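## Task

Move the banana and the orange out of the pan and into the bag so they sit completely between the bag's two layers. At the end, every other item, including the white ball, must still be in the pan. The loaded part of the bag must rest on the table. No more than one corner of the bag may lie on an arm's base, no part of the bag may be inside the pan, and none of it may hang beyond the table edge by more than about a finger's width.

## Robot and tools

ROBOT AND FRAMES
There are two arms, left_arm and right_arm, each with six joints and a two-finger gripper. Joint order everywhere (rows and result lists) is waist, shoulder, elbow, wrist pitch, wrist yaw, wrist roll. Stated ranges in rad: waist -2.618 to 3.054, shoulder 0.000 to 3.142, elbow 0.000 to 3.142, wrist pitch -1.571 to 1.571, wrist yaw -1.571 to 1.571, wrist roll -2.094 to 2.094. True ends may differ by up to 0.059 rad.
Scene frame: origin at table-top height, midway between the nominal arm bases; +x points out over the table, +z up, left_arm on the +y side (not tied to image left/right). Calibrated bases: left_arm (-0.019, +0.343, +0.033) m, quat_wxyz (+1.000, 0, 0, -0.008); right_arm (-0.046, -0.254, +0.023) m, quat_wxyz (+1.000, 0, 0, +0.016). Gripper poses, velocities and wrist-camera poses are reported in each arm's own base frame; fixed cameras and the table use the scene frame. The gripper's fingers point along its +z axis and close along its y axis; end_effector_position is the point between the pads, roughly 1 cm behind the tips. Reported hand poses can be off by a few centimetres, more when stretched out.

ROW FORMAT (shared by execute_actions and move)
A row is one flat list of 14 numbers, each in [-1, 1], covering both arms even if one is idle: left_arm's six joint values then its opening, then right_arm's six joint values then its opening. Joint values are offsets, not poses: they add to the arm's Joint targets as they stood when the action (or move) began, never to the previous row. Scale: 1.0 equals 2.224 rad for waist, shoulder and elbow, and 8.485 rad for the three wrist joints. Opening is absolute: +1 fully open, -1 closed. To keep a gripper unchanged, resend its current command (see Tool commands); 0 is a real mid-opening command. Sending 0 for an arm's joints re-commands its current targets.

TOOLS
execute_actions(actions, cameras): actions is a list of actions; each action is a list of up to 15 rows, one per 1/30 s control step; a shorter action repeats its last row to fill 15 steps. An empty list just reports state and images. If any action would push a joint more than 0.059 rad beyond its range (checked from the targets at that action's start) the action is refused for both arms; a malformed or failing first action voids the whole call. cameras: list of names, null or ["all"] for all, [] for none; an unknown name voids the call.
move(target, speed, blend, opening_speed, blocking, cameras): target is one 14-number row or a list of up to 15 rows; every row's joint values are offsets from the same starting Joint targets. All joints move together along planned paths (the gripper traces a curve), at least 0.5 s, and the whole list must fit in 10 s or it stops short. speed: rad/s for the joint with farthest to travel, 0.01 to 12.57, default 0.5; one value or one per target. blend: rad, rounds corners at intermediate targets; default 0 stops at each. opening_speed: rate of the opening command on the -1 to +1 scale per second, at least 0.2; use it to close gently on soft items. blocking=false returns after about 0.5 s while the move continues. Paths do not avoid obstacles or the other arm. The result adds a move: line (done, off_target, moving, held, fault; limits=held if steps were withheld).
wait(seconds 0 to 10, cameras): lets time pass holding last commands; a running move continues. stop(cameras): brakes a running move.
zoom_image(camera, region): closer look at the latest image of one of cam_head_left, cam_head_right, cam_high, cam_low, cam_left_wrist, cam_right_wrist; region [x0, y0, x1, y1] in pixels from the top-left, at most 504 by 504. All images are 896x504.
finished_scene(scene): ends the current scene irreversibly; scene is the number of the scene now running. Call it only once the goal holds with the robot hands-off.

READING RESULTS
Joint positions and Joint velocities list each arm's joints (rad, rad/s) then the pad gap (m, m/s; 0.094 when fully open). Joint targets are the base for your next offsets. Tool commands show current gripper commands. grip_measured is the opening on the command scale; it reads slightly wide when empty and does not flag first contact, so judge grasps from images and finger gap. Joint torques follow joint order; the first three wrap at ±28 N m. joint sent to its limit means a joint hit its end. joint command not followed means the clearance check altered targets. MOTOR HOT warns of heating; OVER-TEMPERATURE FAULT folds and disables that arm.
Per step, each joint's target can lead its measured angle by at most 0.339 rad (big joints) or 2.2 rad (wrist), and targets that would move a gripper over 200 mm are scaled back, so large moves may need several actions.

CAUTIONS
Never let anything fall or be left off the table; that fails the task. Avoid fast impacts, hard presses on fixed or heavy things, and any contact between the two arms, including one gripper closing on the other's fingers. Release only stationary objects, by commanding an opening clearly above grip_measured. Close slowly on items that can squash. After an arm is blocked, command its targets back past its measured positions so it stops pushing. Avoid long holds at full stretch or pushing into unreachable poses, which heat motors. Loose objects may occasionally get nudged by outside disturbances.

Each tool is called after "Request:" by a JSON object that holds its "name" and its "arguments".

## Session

Request:
{"name": "execute_actions", "arguments": {"actions": []}}

Scene clock: 0.00 s.
left_arm: end_effector_position=(+0.3963, +0.0311, +0.0943) grip_measured=+1.000 end_effector_quat_wxyz=(+0.587, -0.050, +0.806, +0.059) | right_arm: end_effector_position=(+0.3989, +0.0123, +0.0807) grip_measured=+1.000 end_effector_quat_wxyz=(+0.550, -0.013, +0.835, -0.014)
Joint positions: left_arm=[0.018 1.567 0.361 0.893 -0.137 -0.006 0.094] | right_arm=[0.058 1.557 0.408 0.741 0.063 -0.014 0.094]
Joint velocities: within noise
Joint torques (N m): no reading
Heat: left arm: 25 °C; right arm: 27 °C.
Joint targets: left_arm=[0.018 1.563 0.365 0.889 -0.137 -0.006] | right_arm=[0.058 1.547 0.419 0.755 0.063 -0.014]
Tool commands: left_gripper/opening=+1.0 right_gripper/opening=+1.0

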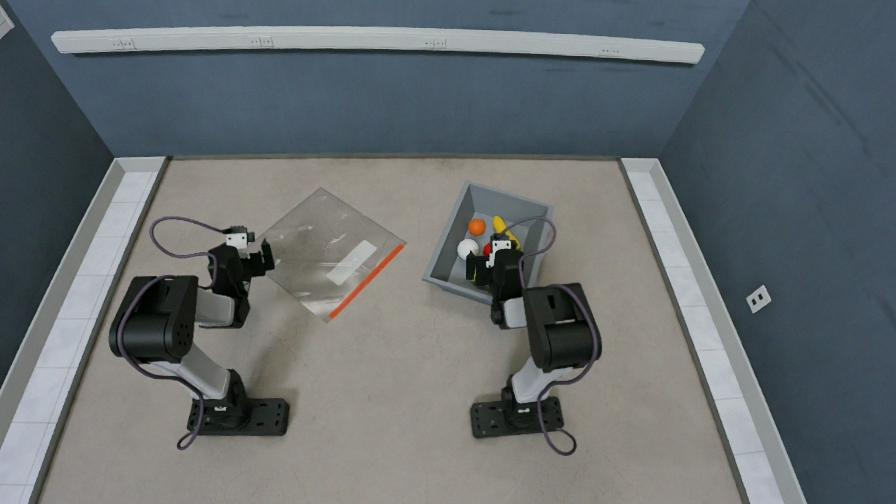

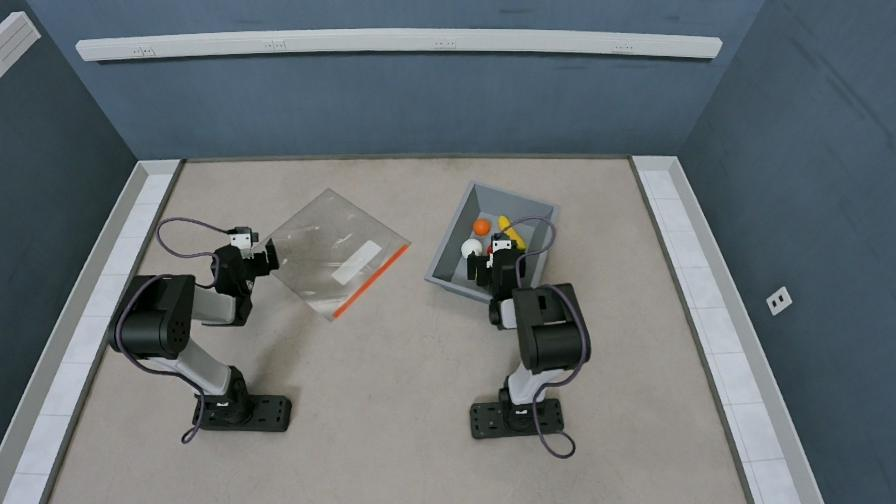

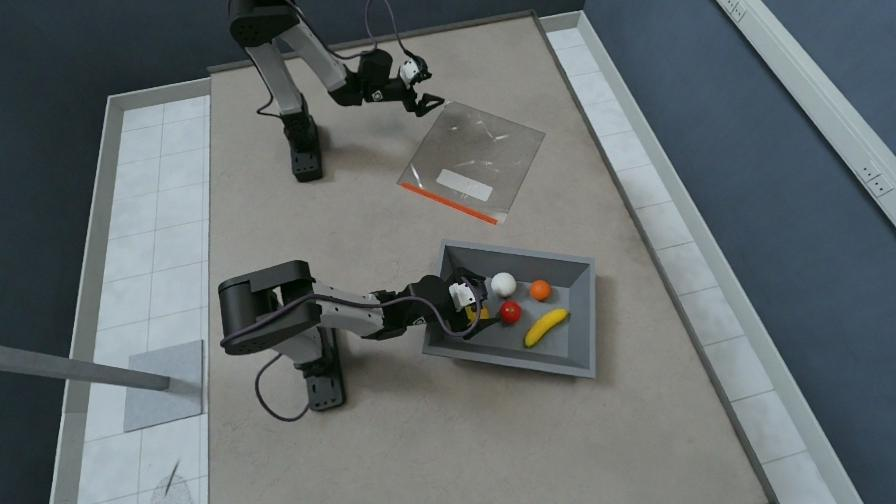

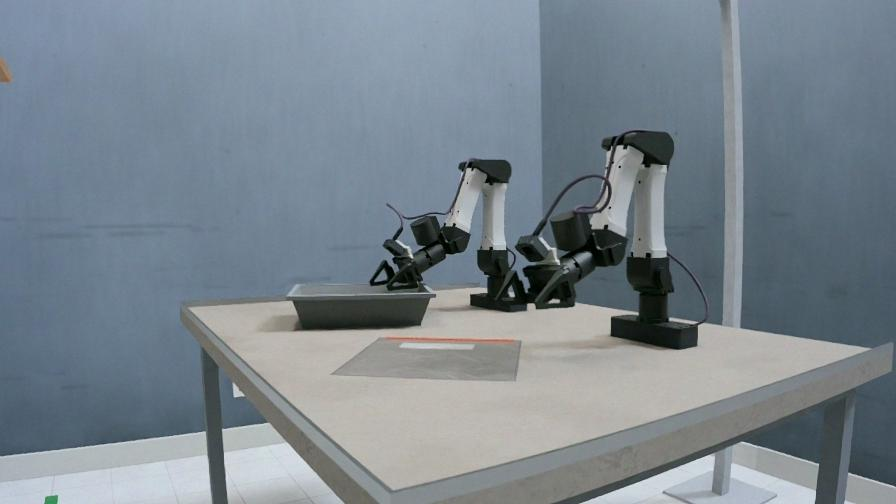

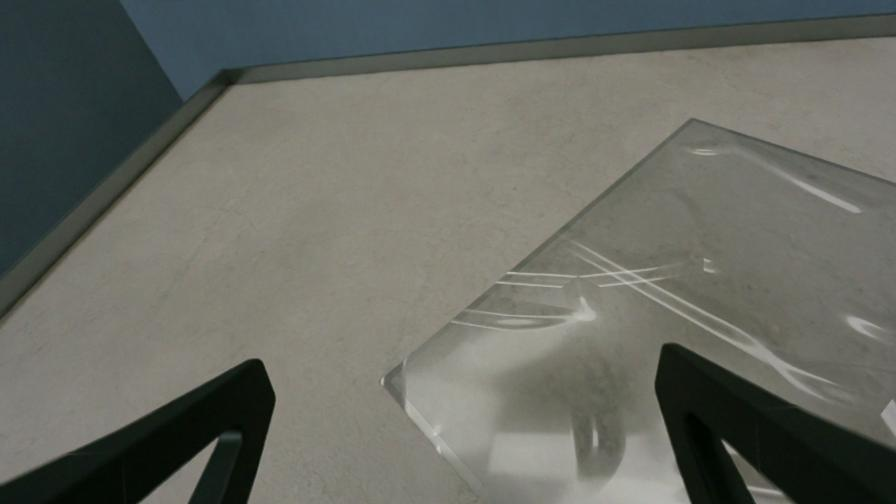

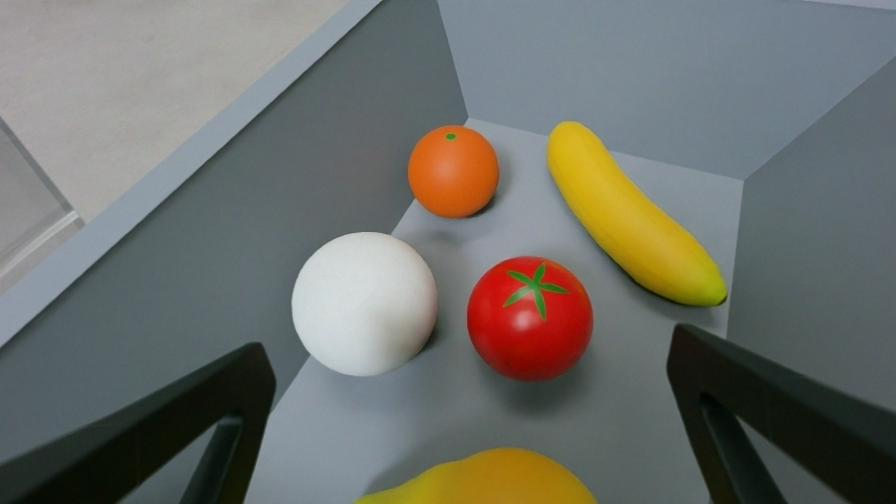

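Request:
{"name": "zoom_image", "arguments": {"camera": "cam_head_left", "region": [250, 170, 430, 340]}}

Request:
{"name": "zoom_image", "arguments": {"camera": "cam_high", "region": [380, 90, 600, 250]}}

Request:
{"name": "zoom_image", "arguments": {"camera": "cam_low", "region": [320, 320, 540, 400]}}

Scaled by 2.800 from the camera's 896x504 image, which has a finer 1280x720 frame.

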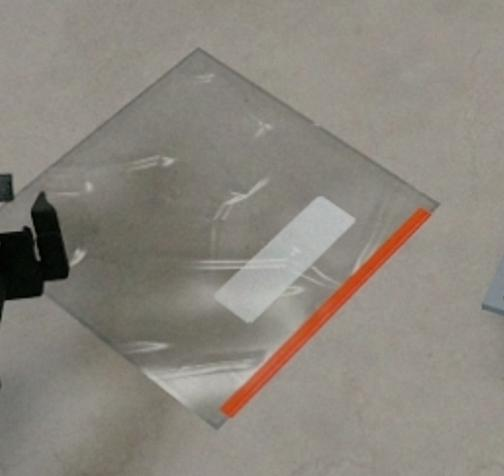

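Scaled by 2.291 from the camera's 896x504 image, which has a finer 1280x720 frame.

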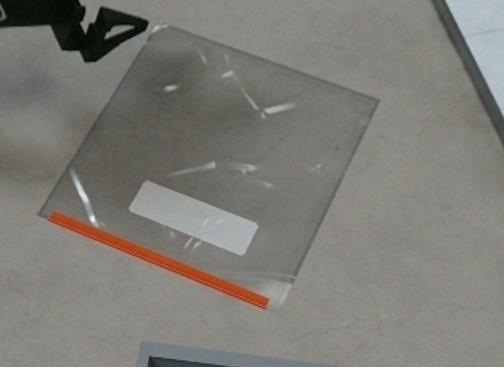

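Scaled by 2.291 from the camera's 896x504 image, which has a finer 1280x720 frame.

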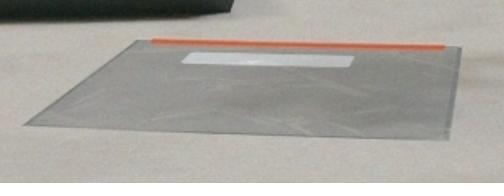

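Request:
{"name": "move", "arguments": {"target": [-0.2689,0.0589,0.3642,-0.1968,0.0161,0,-0.3,0,0,0,0,0,0,1], "speed": 0.8, "cameras": ["cam_left_wrist","cam_high","cam_head_left"]}}

Scene clock: 5.43 s.
left_arm: end_effector_position=(+0.3024, -0.1940, +0.0681) grip_measured=-0.298 end_effector_quat_wxyz=(+0.137, +0.278, +0.950, -0.034) | right_arm: end_effector_position=(+0.3989, +0.0123, +0.0807) grip_measured=+1.000 end_effector_quat_wxyz=(+0.550, -0.013, +0.835, -0.014)
Joint positions: left_arm=[-0.577 1.676 1.156 -0.768 -0.015 -0.006 0.033] | right_arm=[0.058 1.557 0.408 0.741 0.063 -0.014 0.094]
Joint velocities: within noise
Joint torques (N m): left_arm=[-0.01 -5.98 9.32 0.91 0.13 -0.04] | right_arm=[0.03 -6.08 6.42 2.02 -0.01 0.04]
Heat: left arm: 27 °C; right arm: 27 °C.
Joint targets: left_arm=[-0.580 1.694 1.176 -0.781 0.000 -0.006] | right_arm=[0.058 1.547 0.419 0.755 0.063 -0.014]
move: done
Images, in order (width x height): cam_head_left 896x504, cam_high 896x504, cam_left_wrist 896x504.

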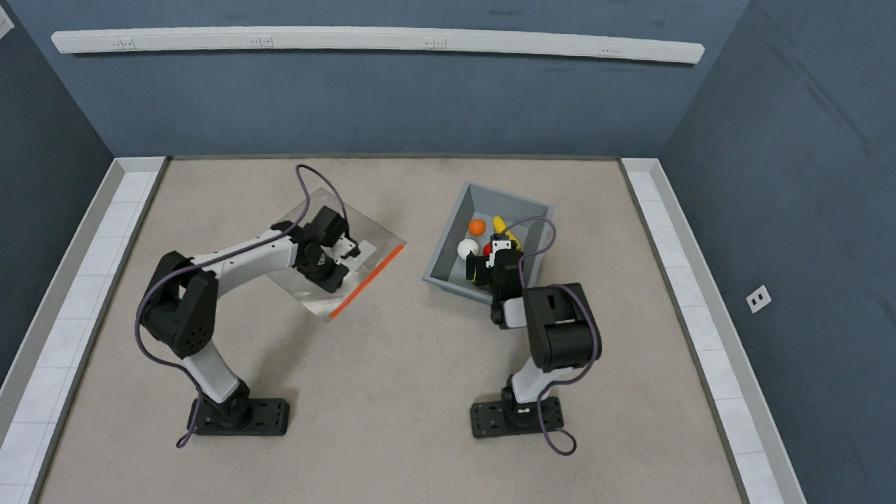

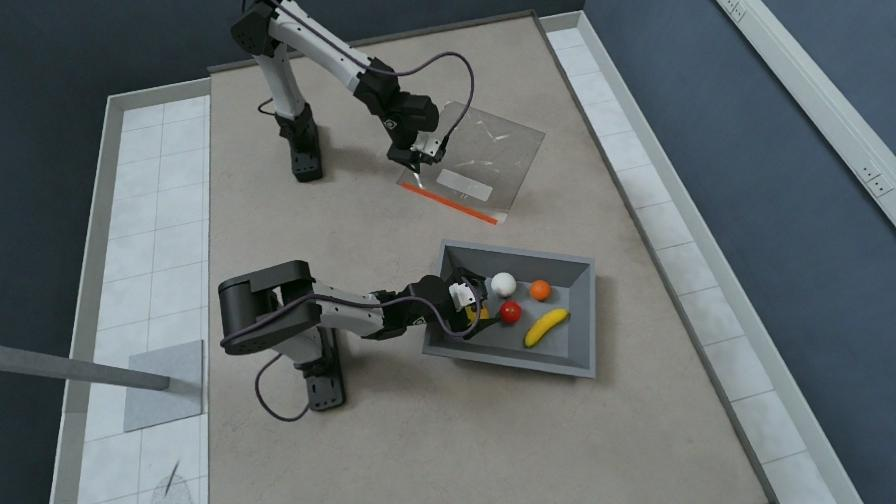

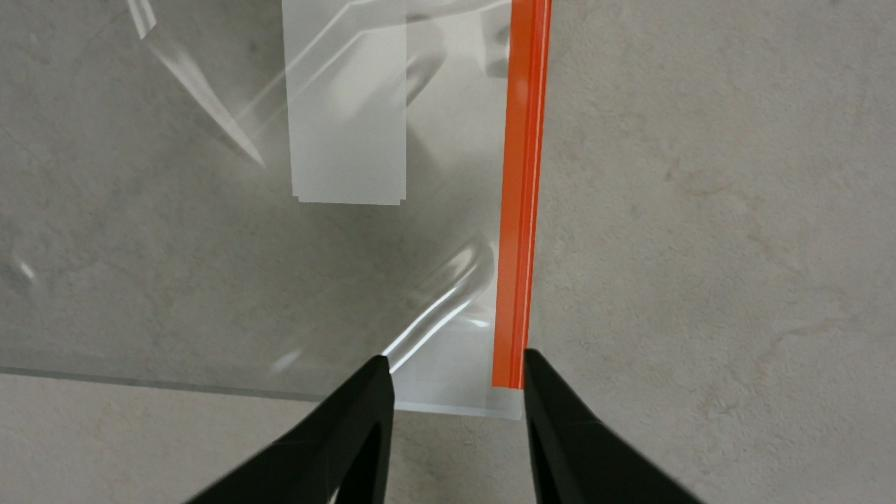

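Request:
{"name": "move", "arguments": {"target": [-0.0189,0.1394,0.121,-0.014,0.0012,-0.0015,-0.3,0,0,0,0,0,0,1], "speed": 0.5, "cameras": ["cam_left_wrist"]}}

Scene clock: 8.07 s.
left_arm: end_effector_position=(+0.3234, -0.2275, +0.0274) grip_measured=-0.298 end_effector_quat_wxyz=(+0.057, +0.299, +0.953, -0.015) | right_arm: end_effector_position=(+0.3989, +0.0123, +0.0807) grip_measured=+1.000 end_effector_quat_wxyz=(+0.550, -0.013, +0.835, -0.014)
Joint positions: left_arm=[-0.616 1.99 1.424 -0.887 -0.007 -0.008 0.033] | right_arm=[0.058 1.557 0.408 0.741 0.063 -0.014 0.094]
Joint velocities: within noise
Joint torques (N m): left_arm=[-0.23 -8.75 8.95 0.54 0.16 -0.15] | right_arm=[0.03 -6.09 6.43 2.03 -0.02 0.04]
Heat: left arm: 27 °C; right arm: 28 °C.
Joint targets: left_arm=[-0.622 2.004 1.445 -0.900 0.010 -0.019] | right_arm=[0.058 1.547 0.419 0.755 0.063 -0.014]
move: done
Images, in order (width x height): cam_left_wrist 896x504.

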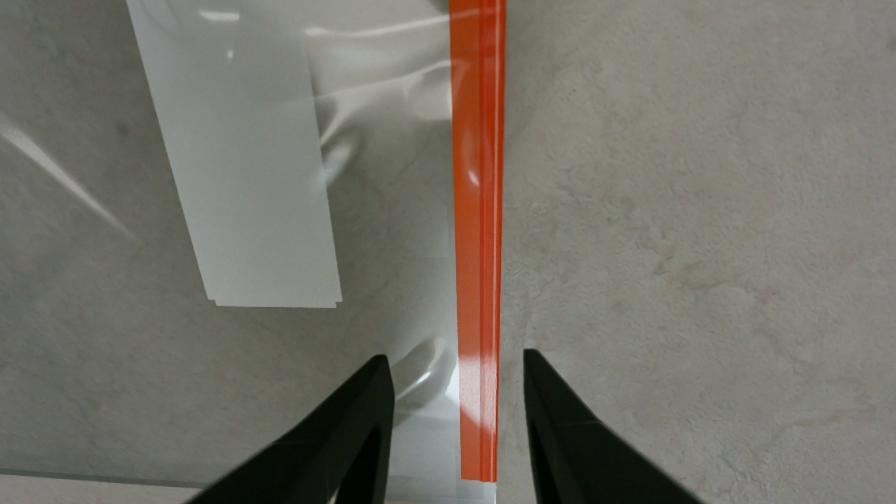

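Request:
{"name": "move", "arguments": {"target": [0.0054,0.0297,-0.0585,0.0224,0,0,-0.43,0,0,0,0,0,0,1], "speed": 0.15, "cameras": ["cam_left_wrist","cam_low"]}}

Scene clock: 10.43 s.
left_arm: end_effector_position=(+0.3223, -0.2268, -0.0164) grip_measured=-0.429 end_effector_quat_wxyz=(+0.057, +0.298, +0.953, -0.015) | right_arm: end_effector_position=(+0.3989, +0.0123, +0.0807) grip_measured=+1.000 end_effector_quat_wxyz=(+0.550, -0.013, +0.835, -0.014)
Joint positions: left_arm=[-0.616 2.051 1.326 -0.728 -0.006 -0.009 0.027] | right_arm=[0.058 1.557 0.408 0.741 0.063 -0.014 0.094]
Joint velocities: within noise
Joint torques (N m): left_arm=[0.7 -8.47 5.39 0.88 0.15 -0.13] | right_arm=[0.03 -6.06 6.43 2.03 -0.01 0.04]
Heat: left arm: 27 °C; right arm: 28 °C.
Joint targets: left_arm=[-0.610 2.070 1.315 -0.710 0.010 -0.019] | right_arm=[0.058 1.547 0.419 0.755 0.063 -0.014]
move: done
Images, in order (width x height): cam_low 896x504, cam_left_wrist 896x504.

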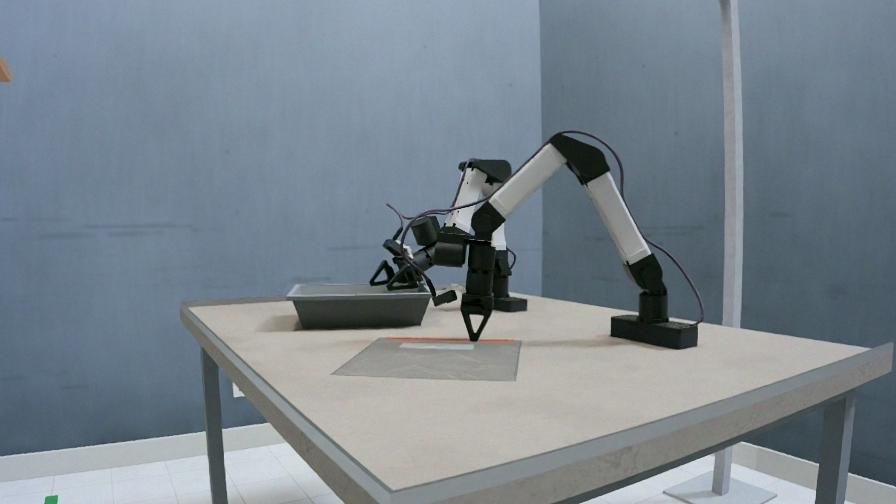

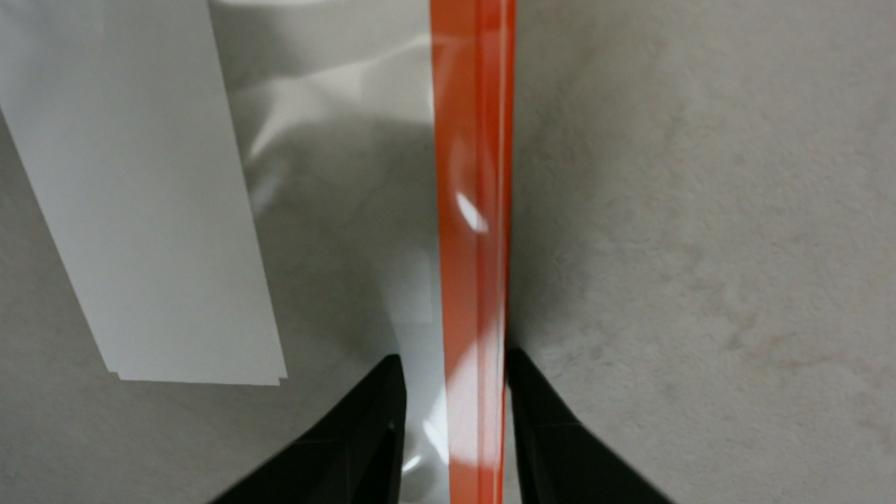

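Request:
{"name": "move", "arguments": {"target": [0.009,0.0054,0,0.0014,0,0,-0.43,0,0,0,0,0,0,1], "speed": 0.15, "cameras": ["cam_left_wrist"]}}

Scene clock: 11.43 s.
left_arm: end_effector_position=(+0.3270, -0.2246, -0.0163) grip_measured=-0.429 end_effector_quat_wxyz=(+0.060, +0.291, +0.955, -0.020) | right_arm: end_effector_position=(+0.3989, +0.0123, +0.0807) grip_measured=+1.000 end_effector_quat_wxyz=(+0.550, -0.013, +0.835, -0.014)
Joint positions: left_arm=[-0.601 2.052 1.326 -0.717 0.003 -0.009 0.027] | right_arm=[0.058 1.557 0.408 0.741 0.063 -0.014 0.094]
Joint velocities: within noise
Joint torques (N m): left_arm=[1.03 -7.65 5.46 0.91 0.08 -0.13] | right_arm=[0.03 -6.08 6.41 2.03 -0.01 0.04]
Heat: left arm: 27 °C; right arm: 28 °C.
Joint targets: left_arm=[-0.590 2.082 1.315 -0.698 0.010 -0.019] | right_arm=[0.058 1.547 0.419 0.755 0.063 -0.014]
move: done
Images, in order (width x height): cam_left_wrist 896x504.

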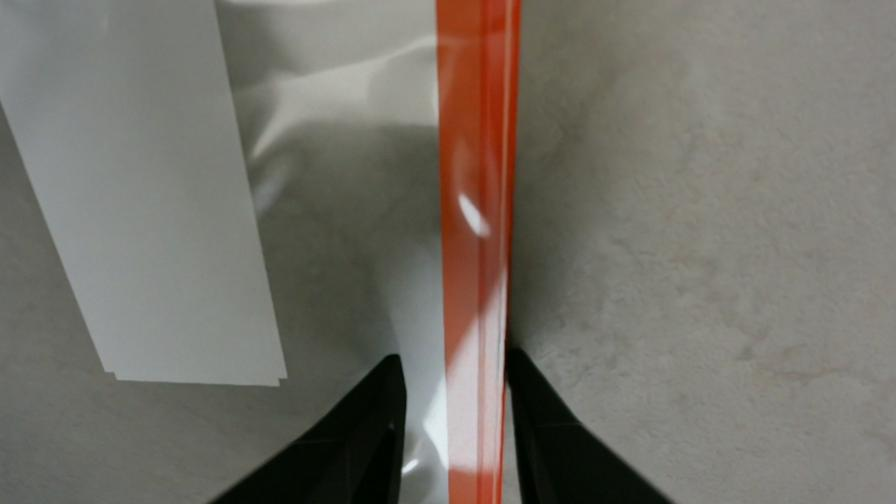

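Request:
{"name": "move", "arguments": {"target": [[0,-0.027,0,-0.0071,0,0,-0.43,0,0,0,0,0,0,1],[0.0112,-0.027,0,-0.0071,0,0,-0.43,0,0,0,0,0,0,1]], "speed": 0.15, "cameras": ["cam_left_wrist"]}}

Scene clock: 12.60 s.
left_arm: end_effector_position=(+0.3288, -0.2119, -0.0163) grip_measured=-0.429 end_effector_quat_wxyz=(+0.050, +0.277, +0.959, -0.016) | right_arm: end_effector_position=(+0.3989, +0.0123, +0.0807) grip_measured=+1.000 end_effector_quat_wxyz=(+0.550, -0.013, +0.835, -0.014)
Joint positions: left_arm=[-0.571 2.05 1.326 -0.741 0.003 -0.009 0.027] | right_arm=[0.058 1.557 0.408 0.741 0.063 -0.014 0.094]
Joint velocities: within noise
Joint torques (N m): left_arm=[0.7 -12.08 5.39 0.45 0.08 -0.14] | right_arm=[0.03 -6.09 6.43 2.03 -0.02 0.04]
Heat: left arm: 27 °C; right arm: 28 °C.
Joint targets: left_arm=[-0.565 2.022 1.315 -0.758 0.010 -0.019] | right_arm=[0.058 1.547 0.419 0.755 0.063 -0.014]
move: done
Images, in order (width x height): cam_left_wrist 896x504.

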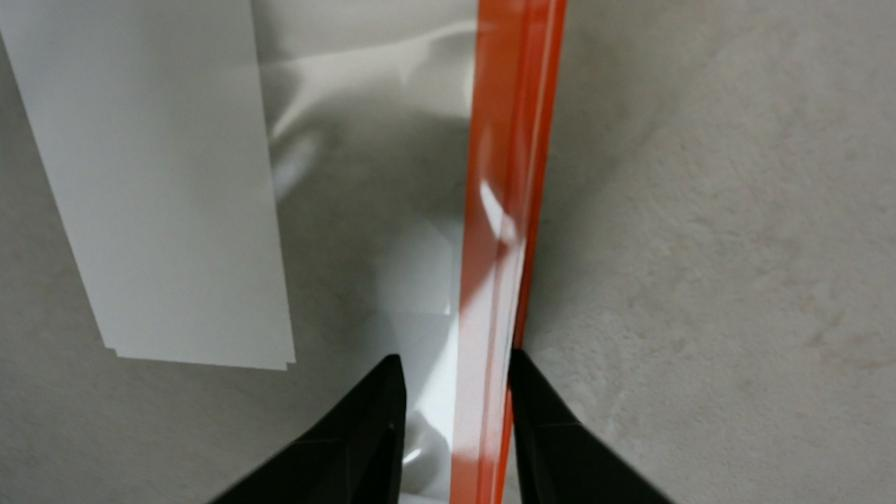

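Request:
{"name": "move", "arguments": {"target": [0,0,0,0,0,0,-1,0,0,0,0,0,0,1], "opening_speed": 0.4, "cameras": ["cam_left_wrist"]}}

Scene clock: 14.43 s.
left_arm: end_effector_position=(+0.3288, -0.2117, -0.0161) grip_measured=-0.985 end_effector_quat_wxyz=(+0.050, +0.277, +0.959, -0.016) | right_arm: end_effector_position=(+0.3989, +0.0123, +0.0807) grip_measured=+1.000 end_effector_quat_wxyz=(+0.550, -0.013, +0.835, -0.014)
Joint positions: left_arm=[-0.571 2.049 1.326 -0.741 0.003 -0.009 0.001] | right_arm=[0.058 1.557 0.408 0.741 0.063 -0.014 0.094]
Joint velocities: within noise
Joint torques (N m): left_arm=[0.66 -12.01 5.39 0.46 0.07 -0.13] | right_arm=[0.03 -6.08 6.43 2.03 -0.01 0.04]
Heat: left arm: 28 °C; right arm: 28 °C.
Joint targets: left_arm=[-0.565 2.022 1.315 -0.758 0.010 -0.019] | right_arm=[0.058 1.547 0.419 0.755 0.063 -0.014]
move: done
Images, in order (width x height): cam_left_wrist 896x504.

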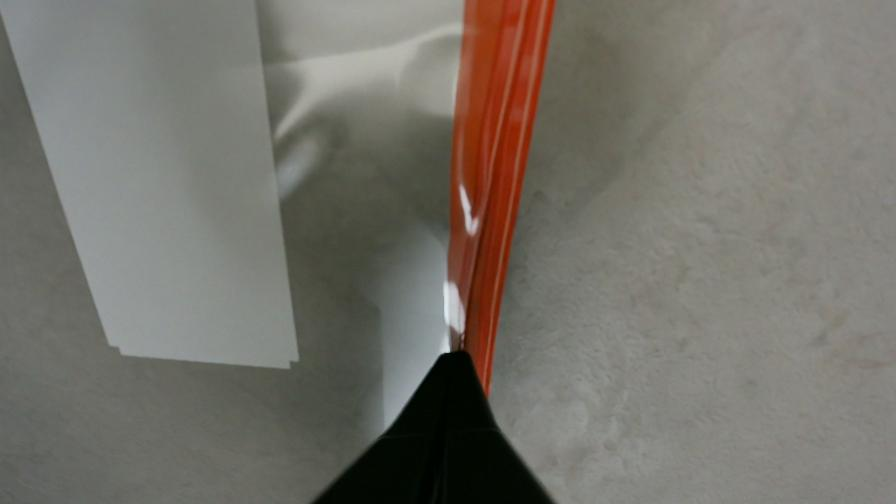

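Request:
{"name": "move", "arguments": {"target": [[0,-0.0998,-0.0067,-0.002,0,0,-1,0,0,0,0,0,0,1],[0,-0.1776,0.036,-0.0153,0,0,-1,0,0,0,0,0,0,1]], "speed": 0.2}}

Scene clock: 17.67 s.
left_arm: end_effector_position=(+0.3318, -0.2136, +0.1434) grip_measured=-0.985 end_effector_quat_wxyz=(+0.202, +0.271, +0.939, -0.062) | right_arm: end_effector_position=(+0.3989, +0.0123, +0.0807) grip_measured=+1.000 end_effector_quat_wxyz=(+0.550, -0.013, +0.835, -0.014)
Joint positions: left_arm=[-0.571 1.646 1.376 -0.874 0.003 -0.009 0.001] | right_arm=[0.058 1.557 0.408 0.741 0.063 -0.014 0.094]
Joint velocities: within noise
Joint torques (N m): left_arm=[0.69 -9.05 9.72 1.19 0.08 -0.14] | right_arm=[0.03 -6.11 6.45 2.03 -0.01 0.04]
Heat: left arm: 29 °C; right arm: 29 °C.
Joint targets: left_arm=[-0.565 1.627 1.395 -0.888 0.010 -0.019] | right_arm=[0.058 1.547 0.419 0.755 0.063 -0.014]
move: done

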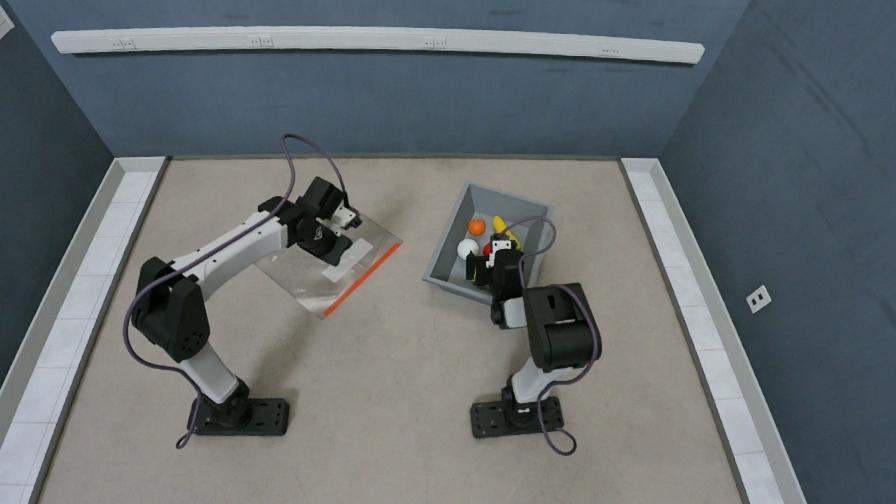

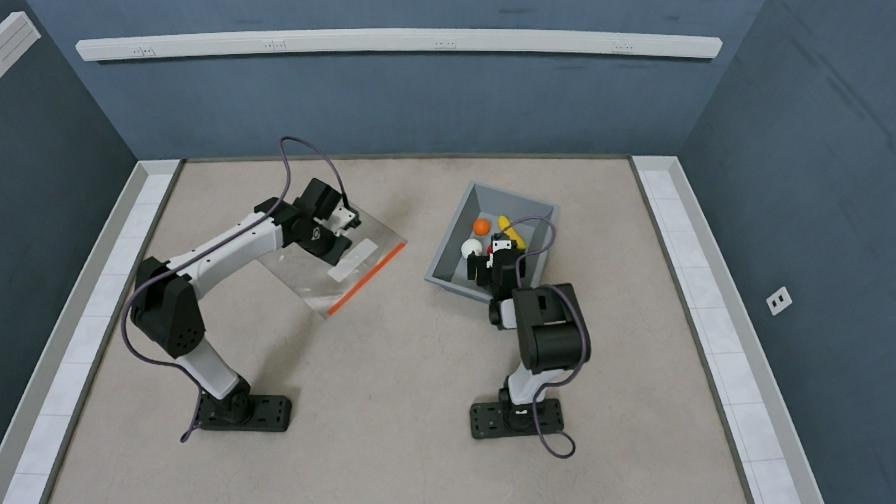

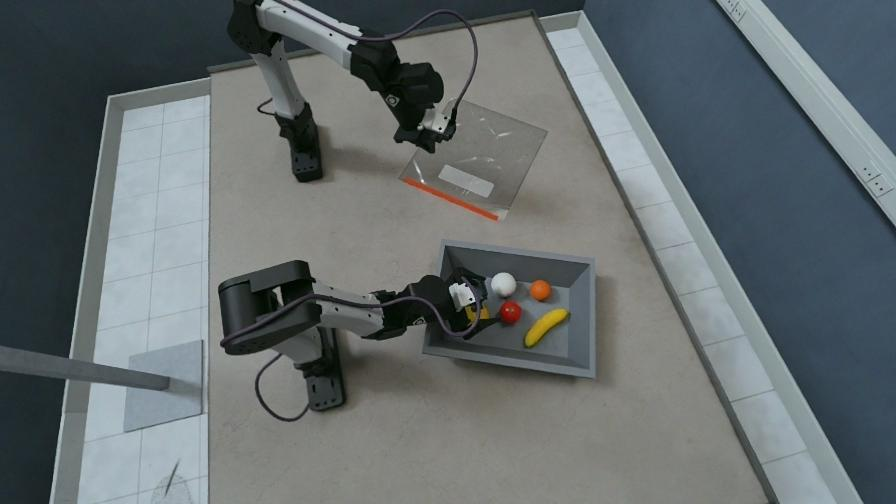

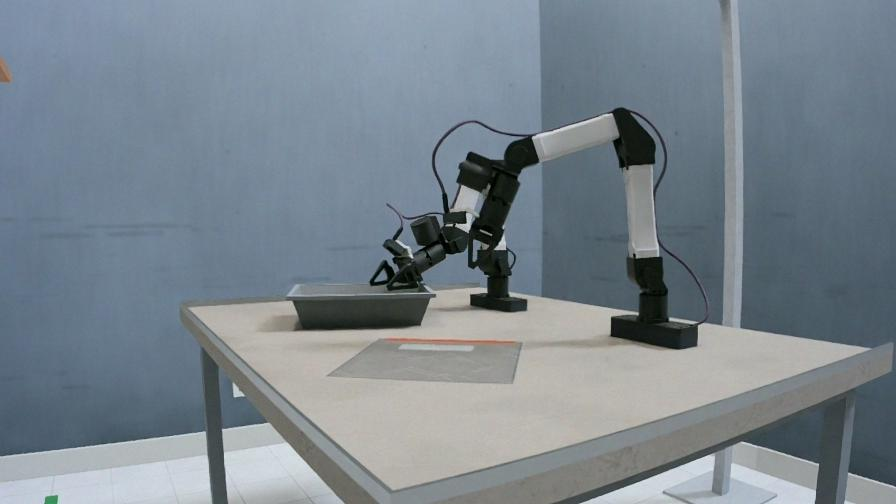

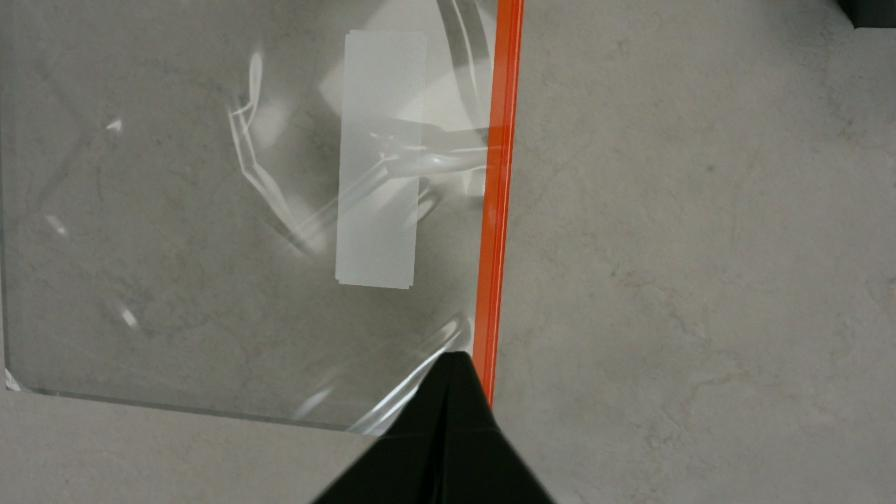

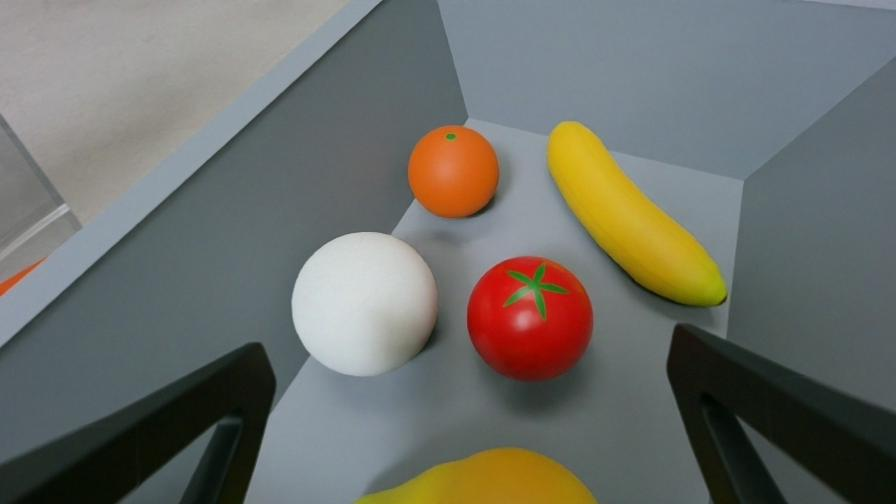

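Request:
{"name": "move", "arguments": {"target": [-0.0157,0.1695,0.0225,-0.0014,0,0,-0.43,0,0,0,0,0,0,1], "speed": 0.4, "cameras": ["cam_left_wrist"]}}

Scene clock: 23.27 s.
left_arm: end_effector_position=(+0.3268, -0.2210, +0.0259) grip_measured=-0.432 end_effector_quat_wxyz=(+0.052, +0.288, +0.956, -0.018) | right_arm: end_effector_position=(+0.3989, +0.0123, +0.0807) grip_measured=+1.000 end_effector_quat_wxyz=(+0.550, -0.013, +0.835, -0.014)
Joint positions: left_arm=[-0.593 1.994 1.424 -0.89 0.003 -0.009 0.027] | right_arm=[0.058 1.557 0.408 0.741 0.063 -0.014 0.094]
Joint velocities: within noise
Joint torques (N m): left_arm=[-0.28 -9.05 8.95 0.54 0.09 -0.14] | right_arm=[0.02 -6.08 6.43 2.03 -0.01 0.04]
Heat: left arm: 30 °C; right arm: 30 °C.
Joint targets: left_arm=[-0.600 2.004 1.445 -0.900 0.010 -0.019] | right_arm=[0.058 1.547 0.419 0.755 0.063 -0.014]
move: done
Images, in order (width x height): cam_left_wrist 896x504.

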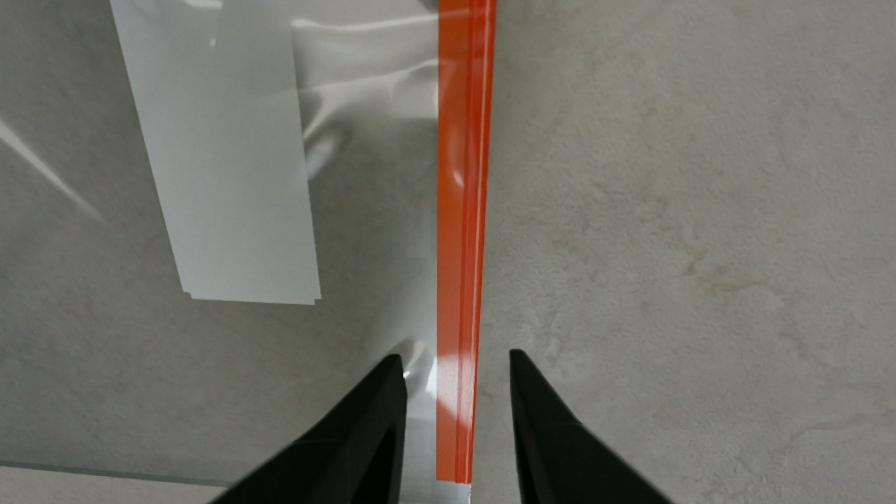

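Request:
{"name": "move", "arguments": {"target": [[0.0166,0,0,0,0,0,-0.43,0,0,0,0,0,0,1],[0.0166,0.0387,-0.0585,0.0241,0,0,-0.43,0,0,0,0,0,0,1]], "speed": 0.15, "cameras": ["cam_left_wrist"]}}

Scene clock: 25.53 s.
left_arm: end_effector_position=(+0.3336, -0.2124, -0.0168) grip_measured=-0.432 end_effector_quat_wxyz=(+0.054, +0.275, +0.960, -0.017) | right_arm: end_effector_position=(+0.3989, +0.0123, +0.0807) grip_measured=+1.000 end_effector_quat_wxyz=(+0.550, -0.013, +0.835, -0.014)
Joint positions: left_arm=[-0.566 2.06 1.338 -0.736 0.003 -0.009 0.027] | right_arm=[0.058 1.557 0.408 0.741 0.063 -0.014 0.094]
Joint velocities: within noise
Joint torques (N m): left_arm=[0.47 -7.66 4.27 1.13 0.08 -0.14] | right_arm=[0.03 -6.09 6.43 2.03 -0.01 0.04]
Heat: left arm: 30 °C; right arm: 30 °C.
Joint targets: left_arm=[-0.563 2.090 1.315 -0.695 0.010 -0.019] | right_arm=[0.058 1.547 0.419 0.755 0.063 -0.014]
move: off_target (left_arm); left_arm: the wrist pitch is farthest, 0.040 rad from its target
Images, in order (width x height): cam_left_wrist 896x504.

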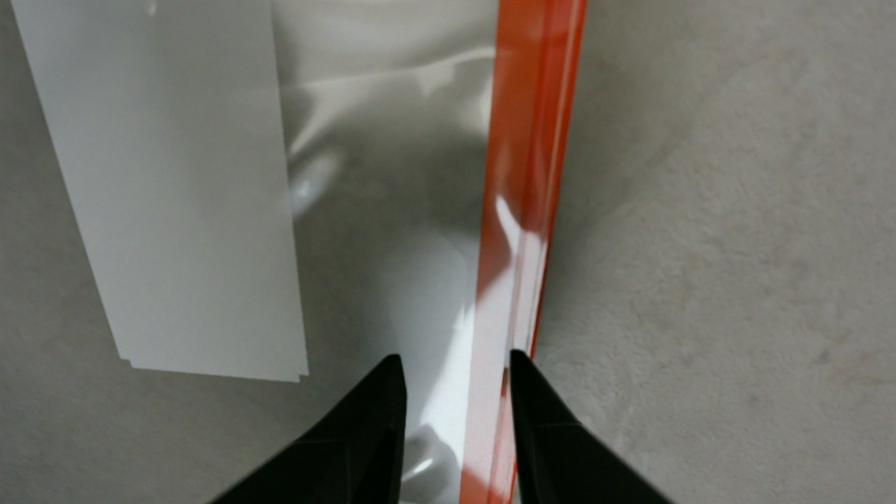

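Request:
{"name": "move", "arguments": {"target": [0,0,0,0,0,0,-1,0,0,0,0,0,0,1], "opening_speed": 0.4, "cameras": ["cam_left_wrist"]}}

Scene clock: 27.30 s.
left_arm: end_effector_position=(+0.3353, -0.2146, -0.0165) grip_measured=-0.985 end_effector_quat_wxyz=(+0.058, +0.275, +0.960, -0.021) | right_arm: end_effector_position=(+0.3989, +0.0123, +0.0807) grip_measured=+1.000 end_effector_quat_wxyz=(+0.550, -0.013, +0.835, -0.014)
Joint positions: left_arm=[-0.566 2.06 1.338 -0.725 0.008 -0.009 0.001] | right_arm=[0.058 1.557 0.408 0.741 0.063 -0.014 0.094]
Joint velocities: within noise
Joint torques (N m): left_arm=[0.43 -7.68 4.27 1.03 0.04 -0.14] | right_arm=[0.05 -6.08 6.43 2.03 -0.01 0.04]
Heat: left arm: 31 °C; right arm: 30 °C.
Joint targets: left_arm=[-0.563 2.090 1.315 -0.695 0.010 -0.019] | right_arm=[0.058 1.547 0.419 0.755 0.063 -0.014]
move: done
Images, in order (width x height): cam_left_wrist 896x504.

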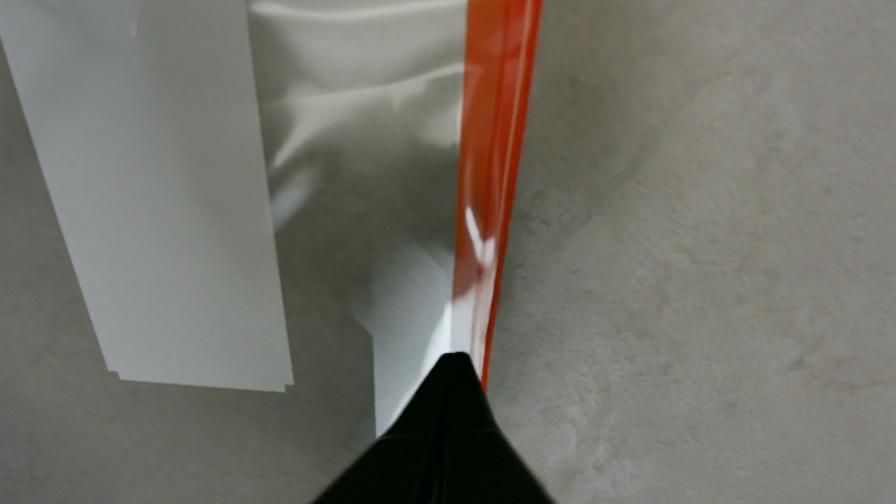

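Request:
{"name": "move", "arguments": {"target": [0,-0.0387,0.0585,-0.0242,0,0,-1,0,0,0,0,0,0,1], "speed": 0.15, "cameras": ["cam_left_wrist","cam_low"]}}

Scene clock: 29.47 s.
left_arm: end_effector_position=(+0.3301, -0.2113, +0.0119) grip_measured=-0.985 end_effector_quat_wxyz=(+0.035, +0.275, +0.961, -0.014) | right_arm: end_effector_position=(+0.3989, +0.0123, +0.0807) grip_measured=+1.000 end_effector_quat_wxyz=(+0.550, -0.013, +0.835, -0.014)
Joint positions: left_arm=[-0.566 2.034 1.426 -0.888 0.008 -0.009 0.001] | right_arm=[0.058 1.557 0.408 0.741 0.063 -0.014 0.094]
Joint velocities: within noise
Joint torques (N m): left_arm=[0.43 -12.29 8.55 0.44 0.04 -0.14] | right_arm=[0.02 -6.08 6.43 2.03 -0.01 0.03]
Heat: left arm: 31 °C; right arm: 30 °C.
Joint targets: left_arm=[-0.563 2.004 1.445 -0.901 0.010 -0.019] | right_arm=[0.058 1.547 0.419 0.755 0.063 -0.014]
move: done
Images, in order (width x height): cam_low 896x504, cam_left_wrist 896x504.

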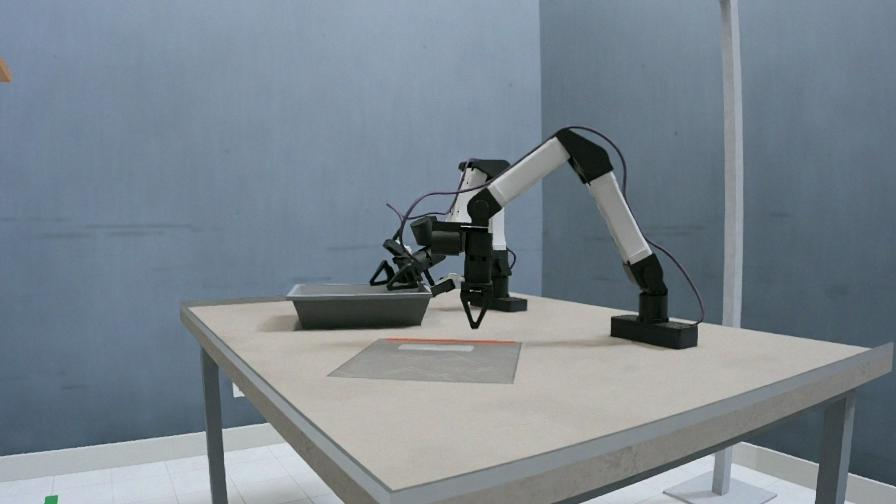

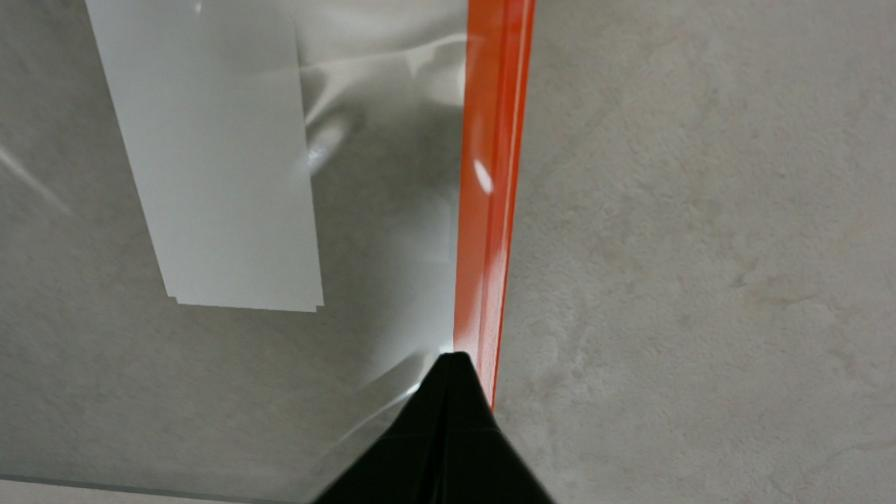

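Request:
{"name": "move", "arguments": {"target": [[0.0063,0,0,0,0,0,0.05,0,0,0,0,0,0,1],[0.0063,0.0412,-0.0585,0.0246,0,0,0.05,0,0,0,0,0,0,1]], "speed": 0.15, "cameras": ["cam_left_wrist"]}}

Scene clock: 32.67 s.
left_arm: end_effector_position=(+0.3357, -0.2098, -0.0174) grip_measured=+0.048 end_effector_quat_wxyz=(+0.053, +0.269, +0.961, -0.019) | right_arm: end_effector_position=(+0.3989, +0.0123, +0.0807) grip_measured=+1.000 end_effector_quat_wxyz=(+0.550, -0.013, +0.835, -0.014)
Joint positions: left_arm=[-0.555 2.063 1.34 -0.736 0.008 -0.009 0.049] | right_arm=[0.058 1.557 0.408 0.741 0.063 -0.014 0.094]
Joint velocities: within noise
Joint torques (N m): left_arm=[0.72 -7.46 4.01 1.16 0.03 -0.13] | right_arm=[0.03 -6.06 6.41 2.03 -0.01 0.04]
Heat: left arm: 32 °C; right arm: 31 °C.
Joint targets: left_arm=[-0.549 2.096 1.315 -0.692 0.010 -0.019] | right_arm=[0.058 1.547 0.419 0.755 0.063 -0.014]
move: off_target (left_arm); left_arm: the wrist pitch is farthest, 0.044 rad from its target
Images, in order (width x height): cam_left_wrist 896x504.

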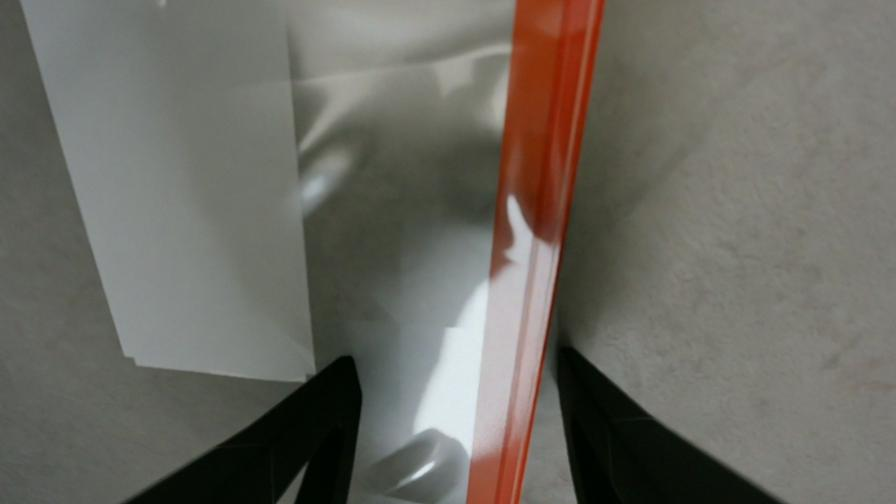

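Request:
{"name": "move", "arguments": {"target": [0,0,0,0,0,0,-1,0,0,0,0,0,0,1], "opening_speed": 0.4, "cameras": ["cam_left_wrist"]}}

Scene clock: 35.63 s.
left_arm: end_effector_position=(+0.3425, -0.2111, -0.0166) grip_measured=-0.983 end_effector_quat_wxyz=(+0.066, +0.267, +0.961, -0.020) | right_arm: end_effector_position=(+0.3989, +0.0123, +0.0807) grip_measured=+1.000 end_effector_quat_wxyz=(+0.550, -0.013, +0.835, -0.014)
Joint positions: left_arm=[-0.552 2.063 1.34 -0.71 0.001 -0.01 0.001] | right_arm=[0.058 1.557 0.408 0.741 0.063 -0.014 0.094]
Joint velocities: within noise
Joint torques (N m): left_arm=[0.47 -7.51 4.05 0.94 0.09 -0.12] | right_arm=[0.03 -6.09 6.43 2.03 -0.01 0.05]
Heat: left arm: 32 °C; right arm: 31 °C.
Joint targets: left_arm=[-0.549 2.096 1.315 -0.692 0.010 -0.019] | right_arm=[0.058 1.547 0.419 0.755 0.063 -0.014]
move: done
Images, in order (width x height): cam_left_wrist 896x504.

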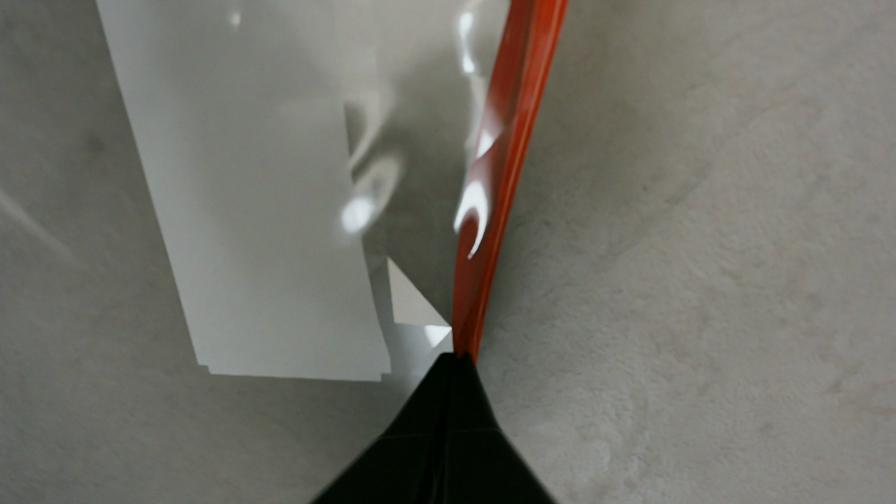

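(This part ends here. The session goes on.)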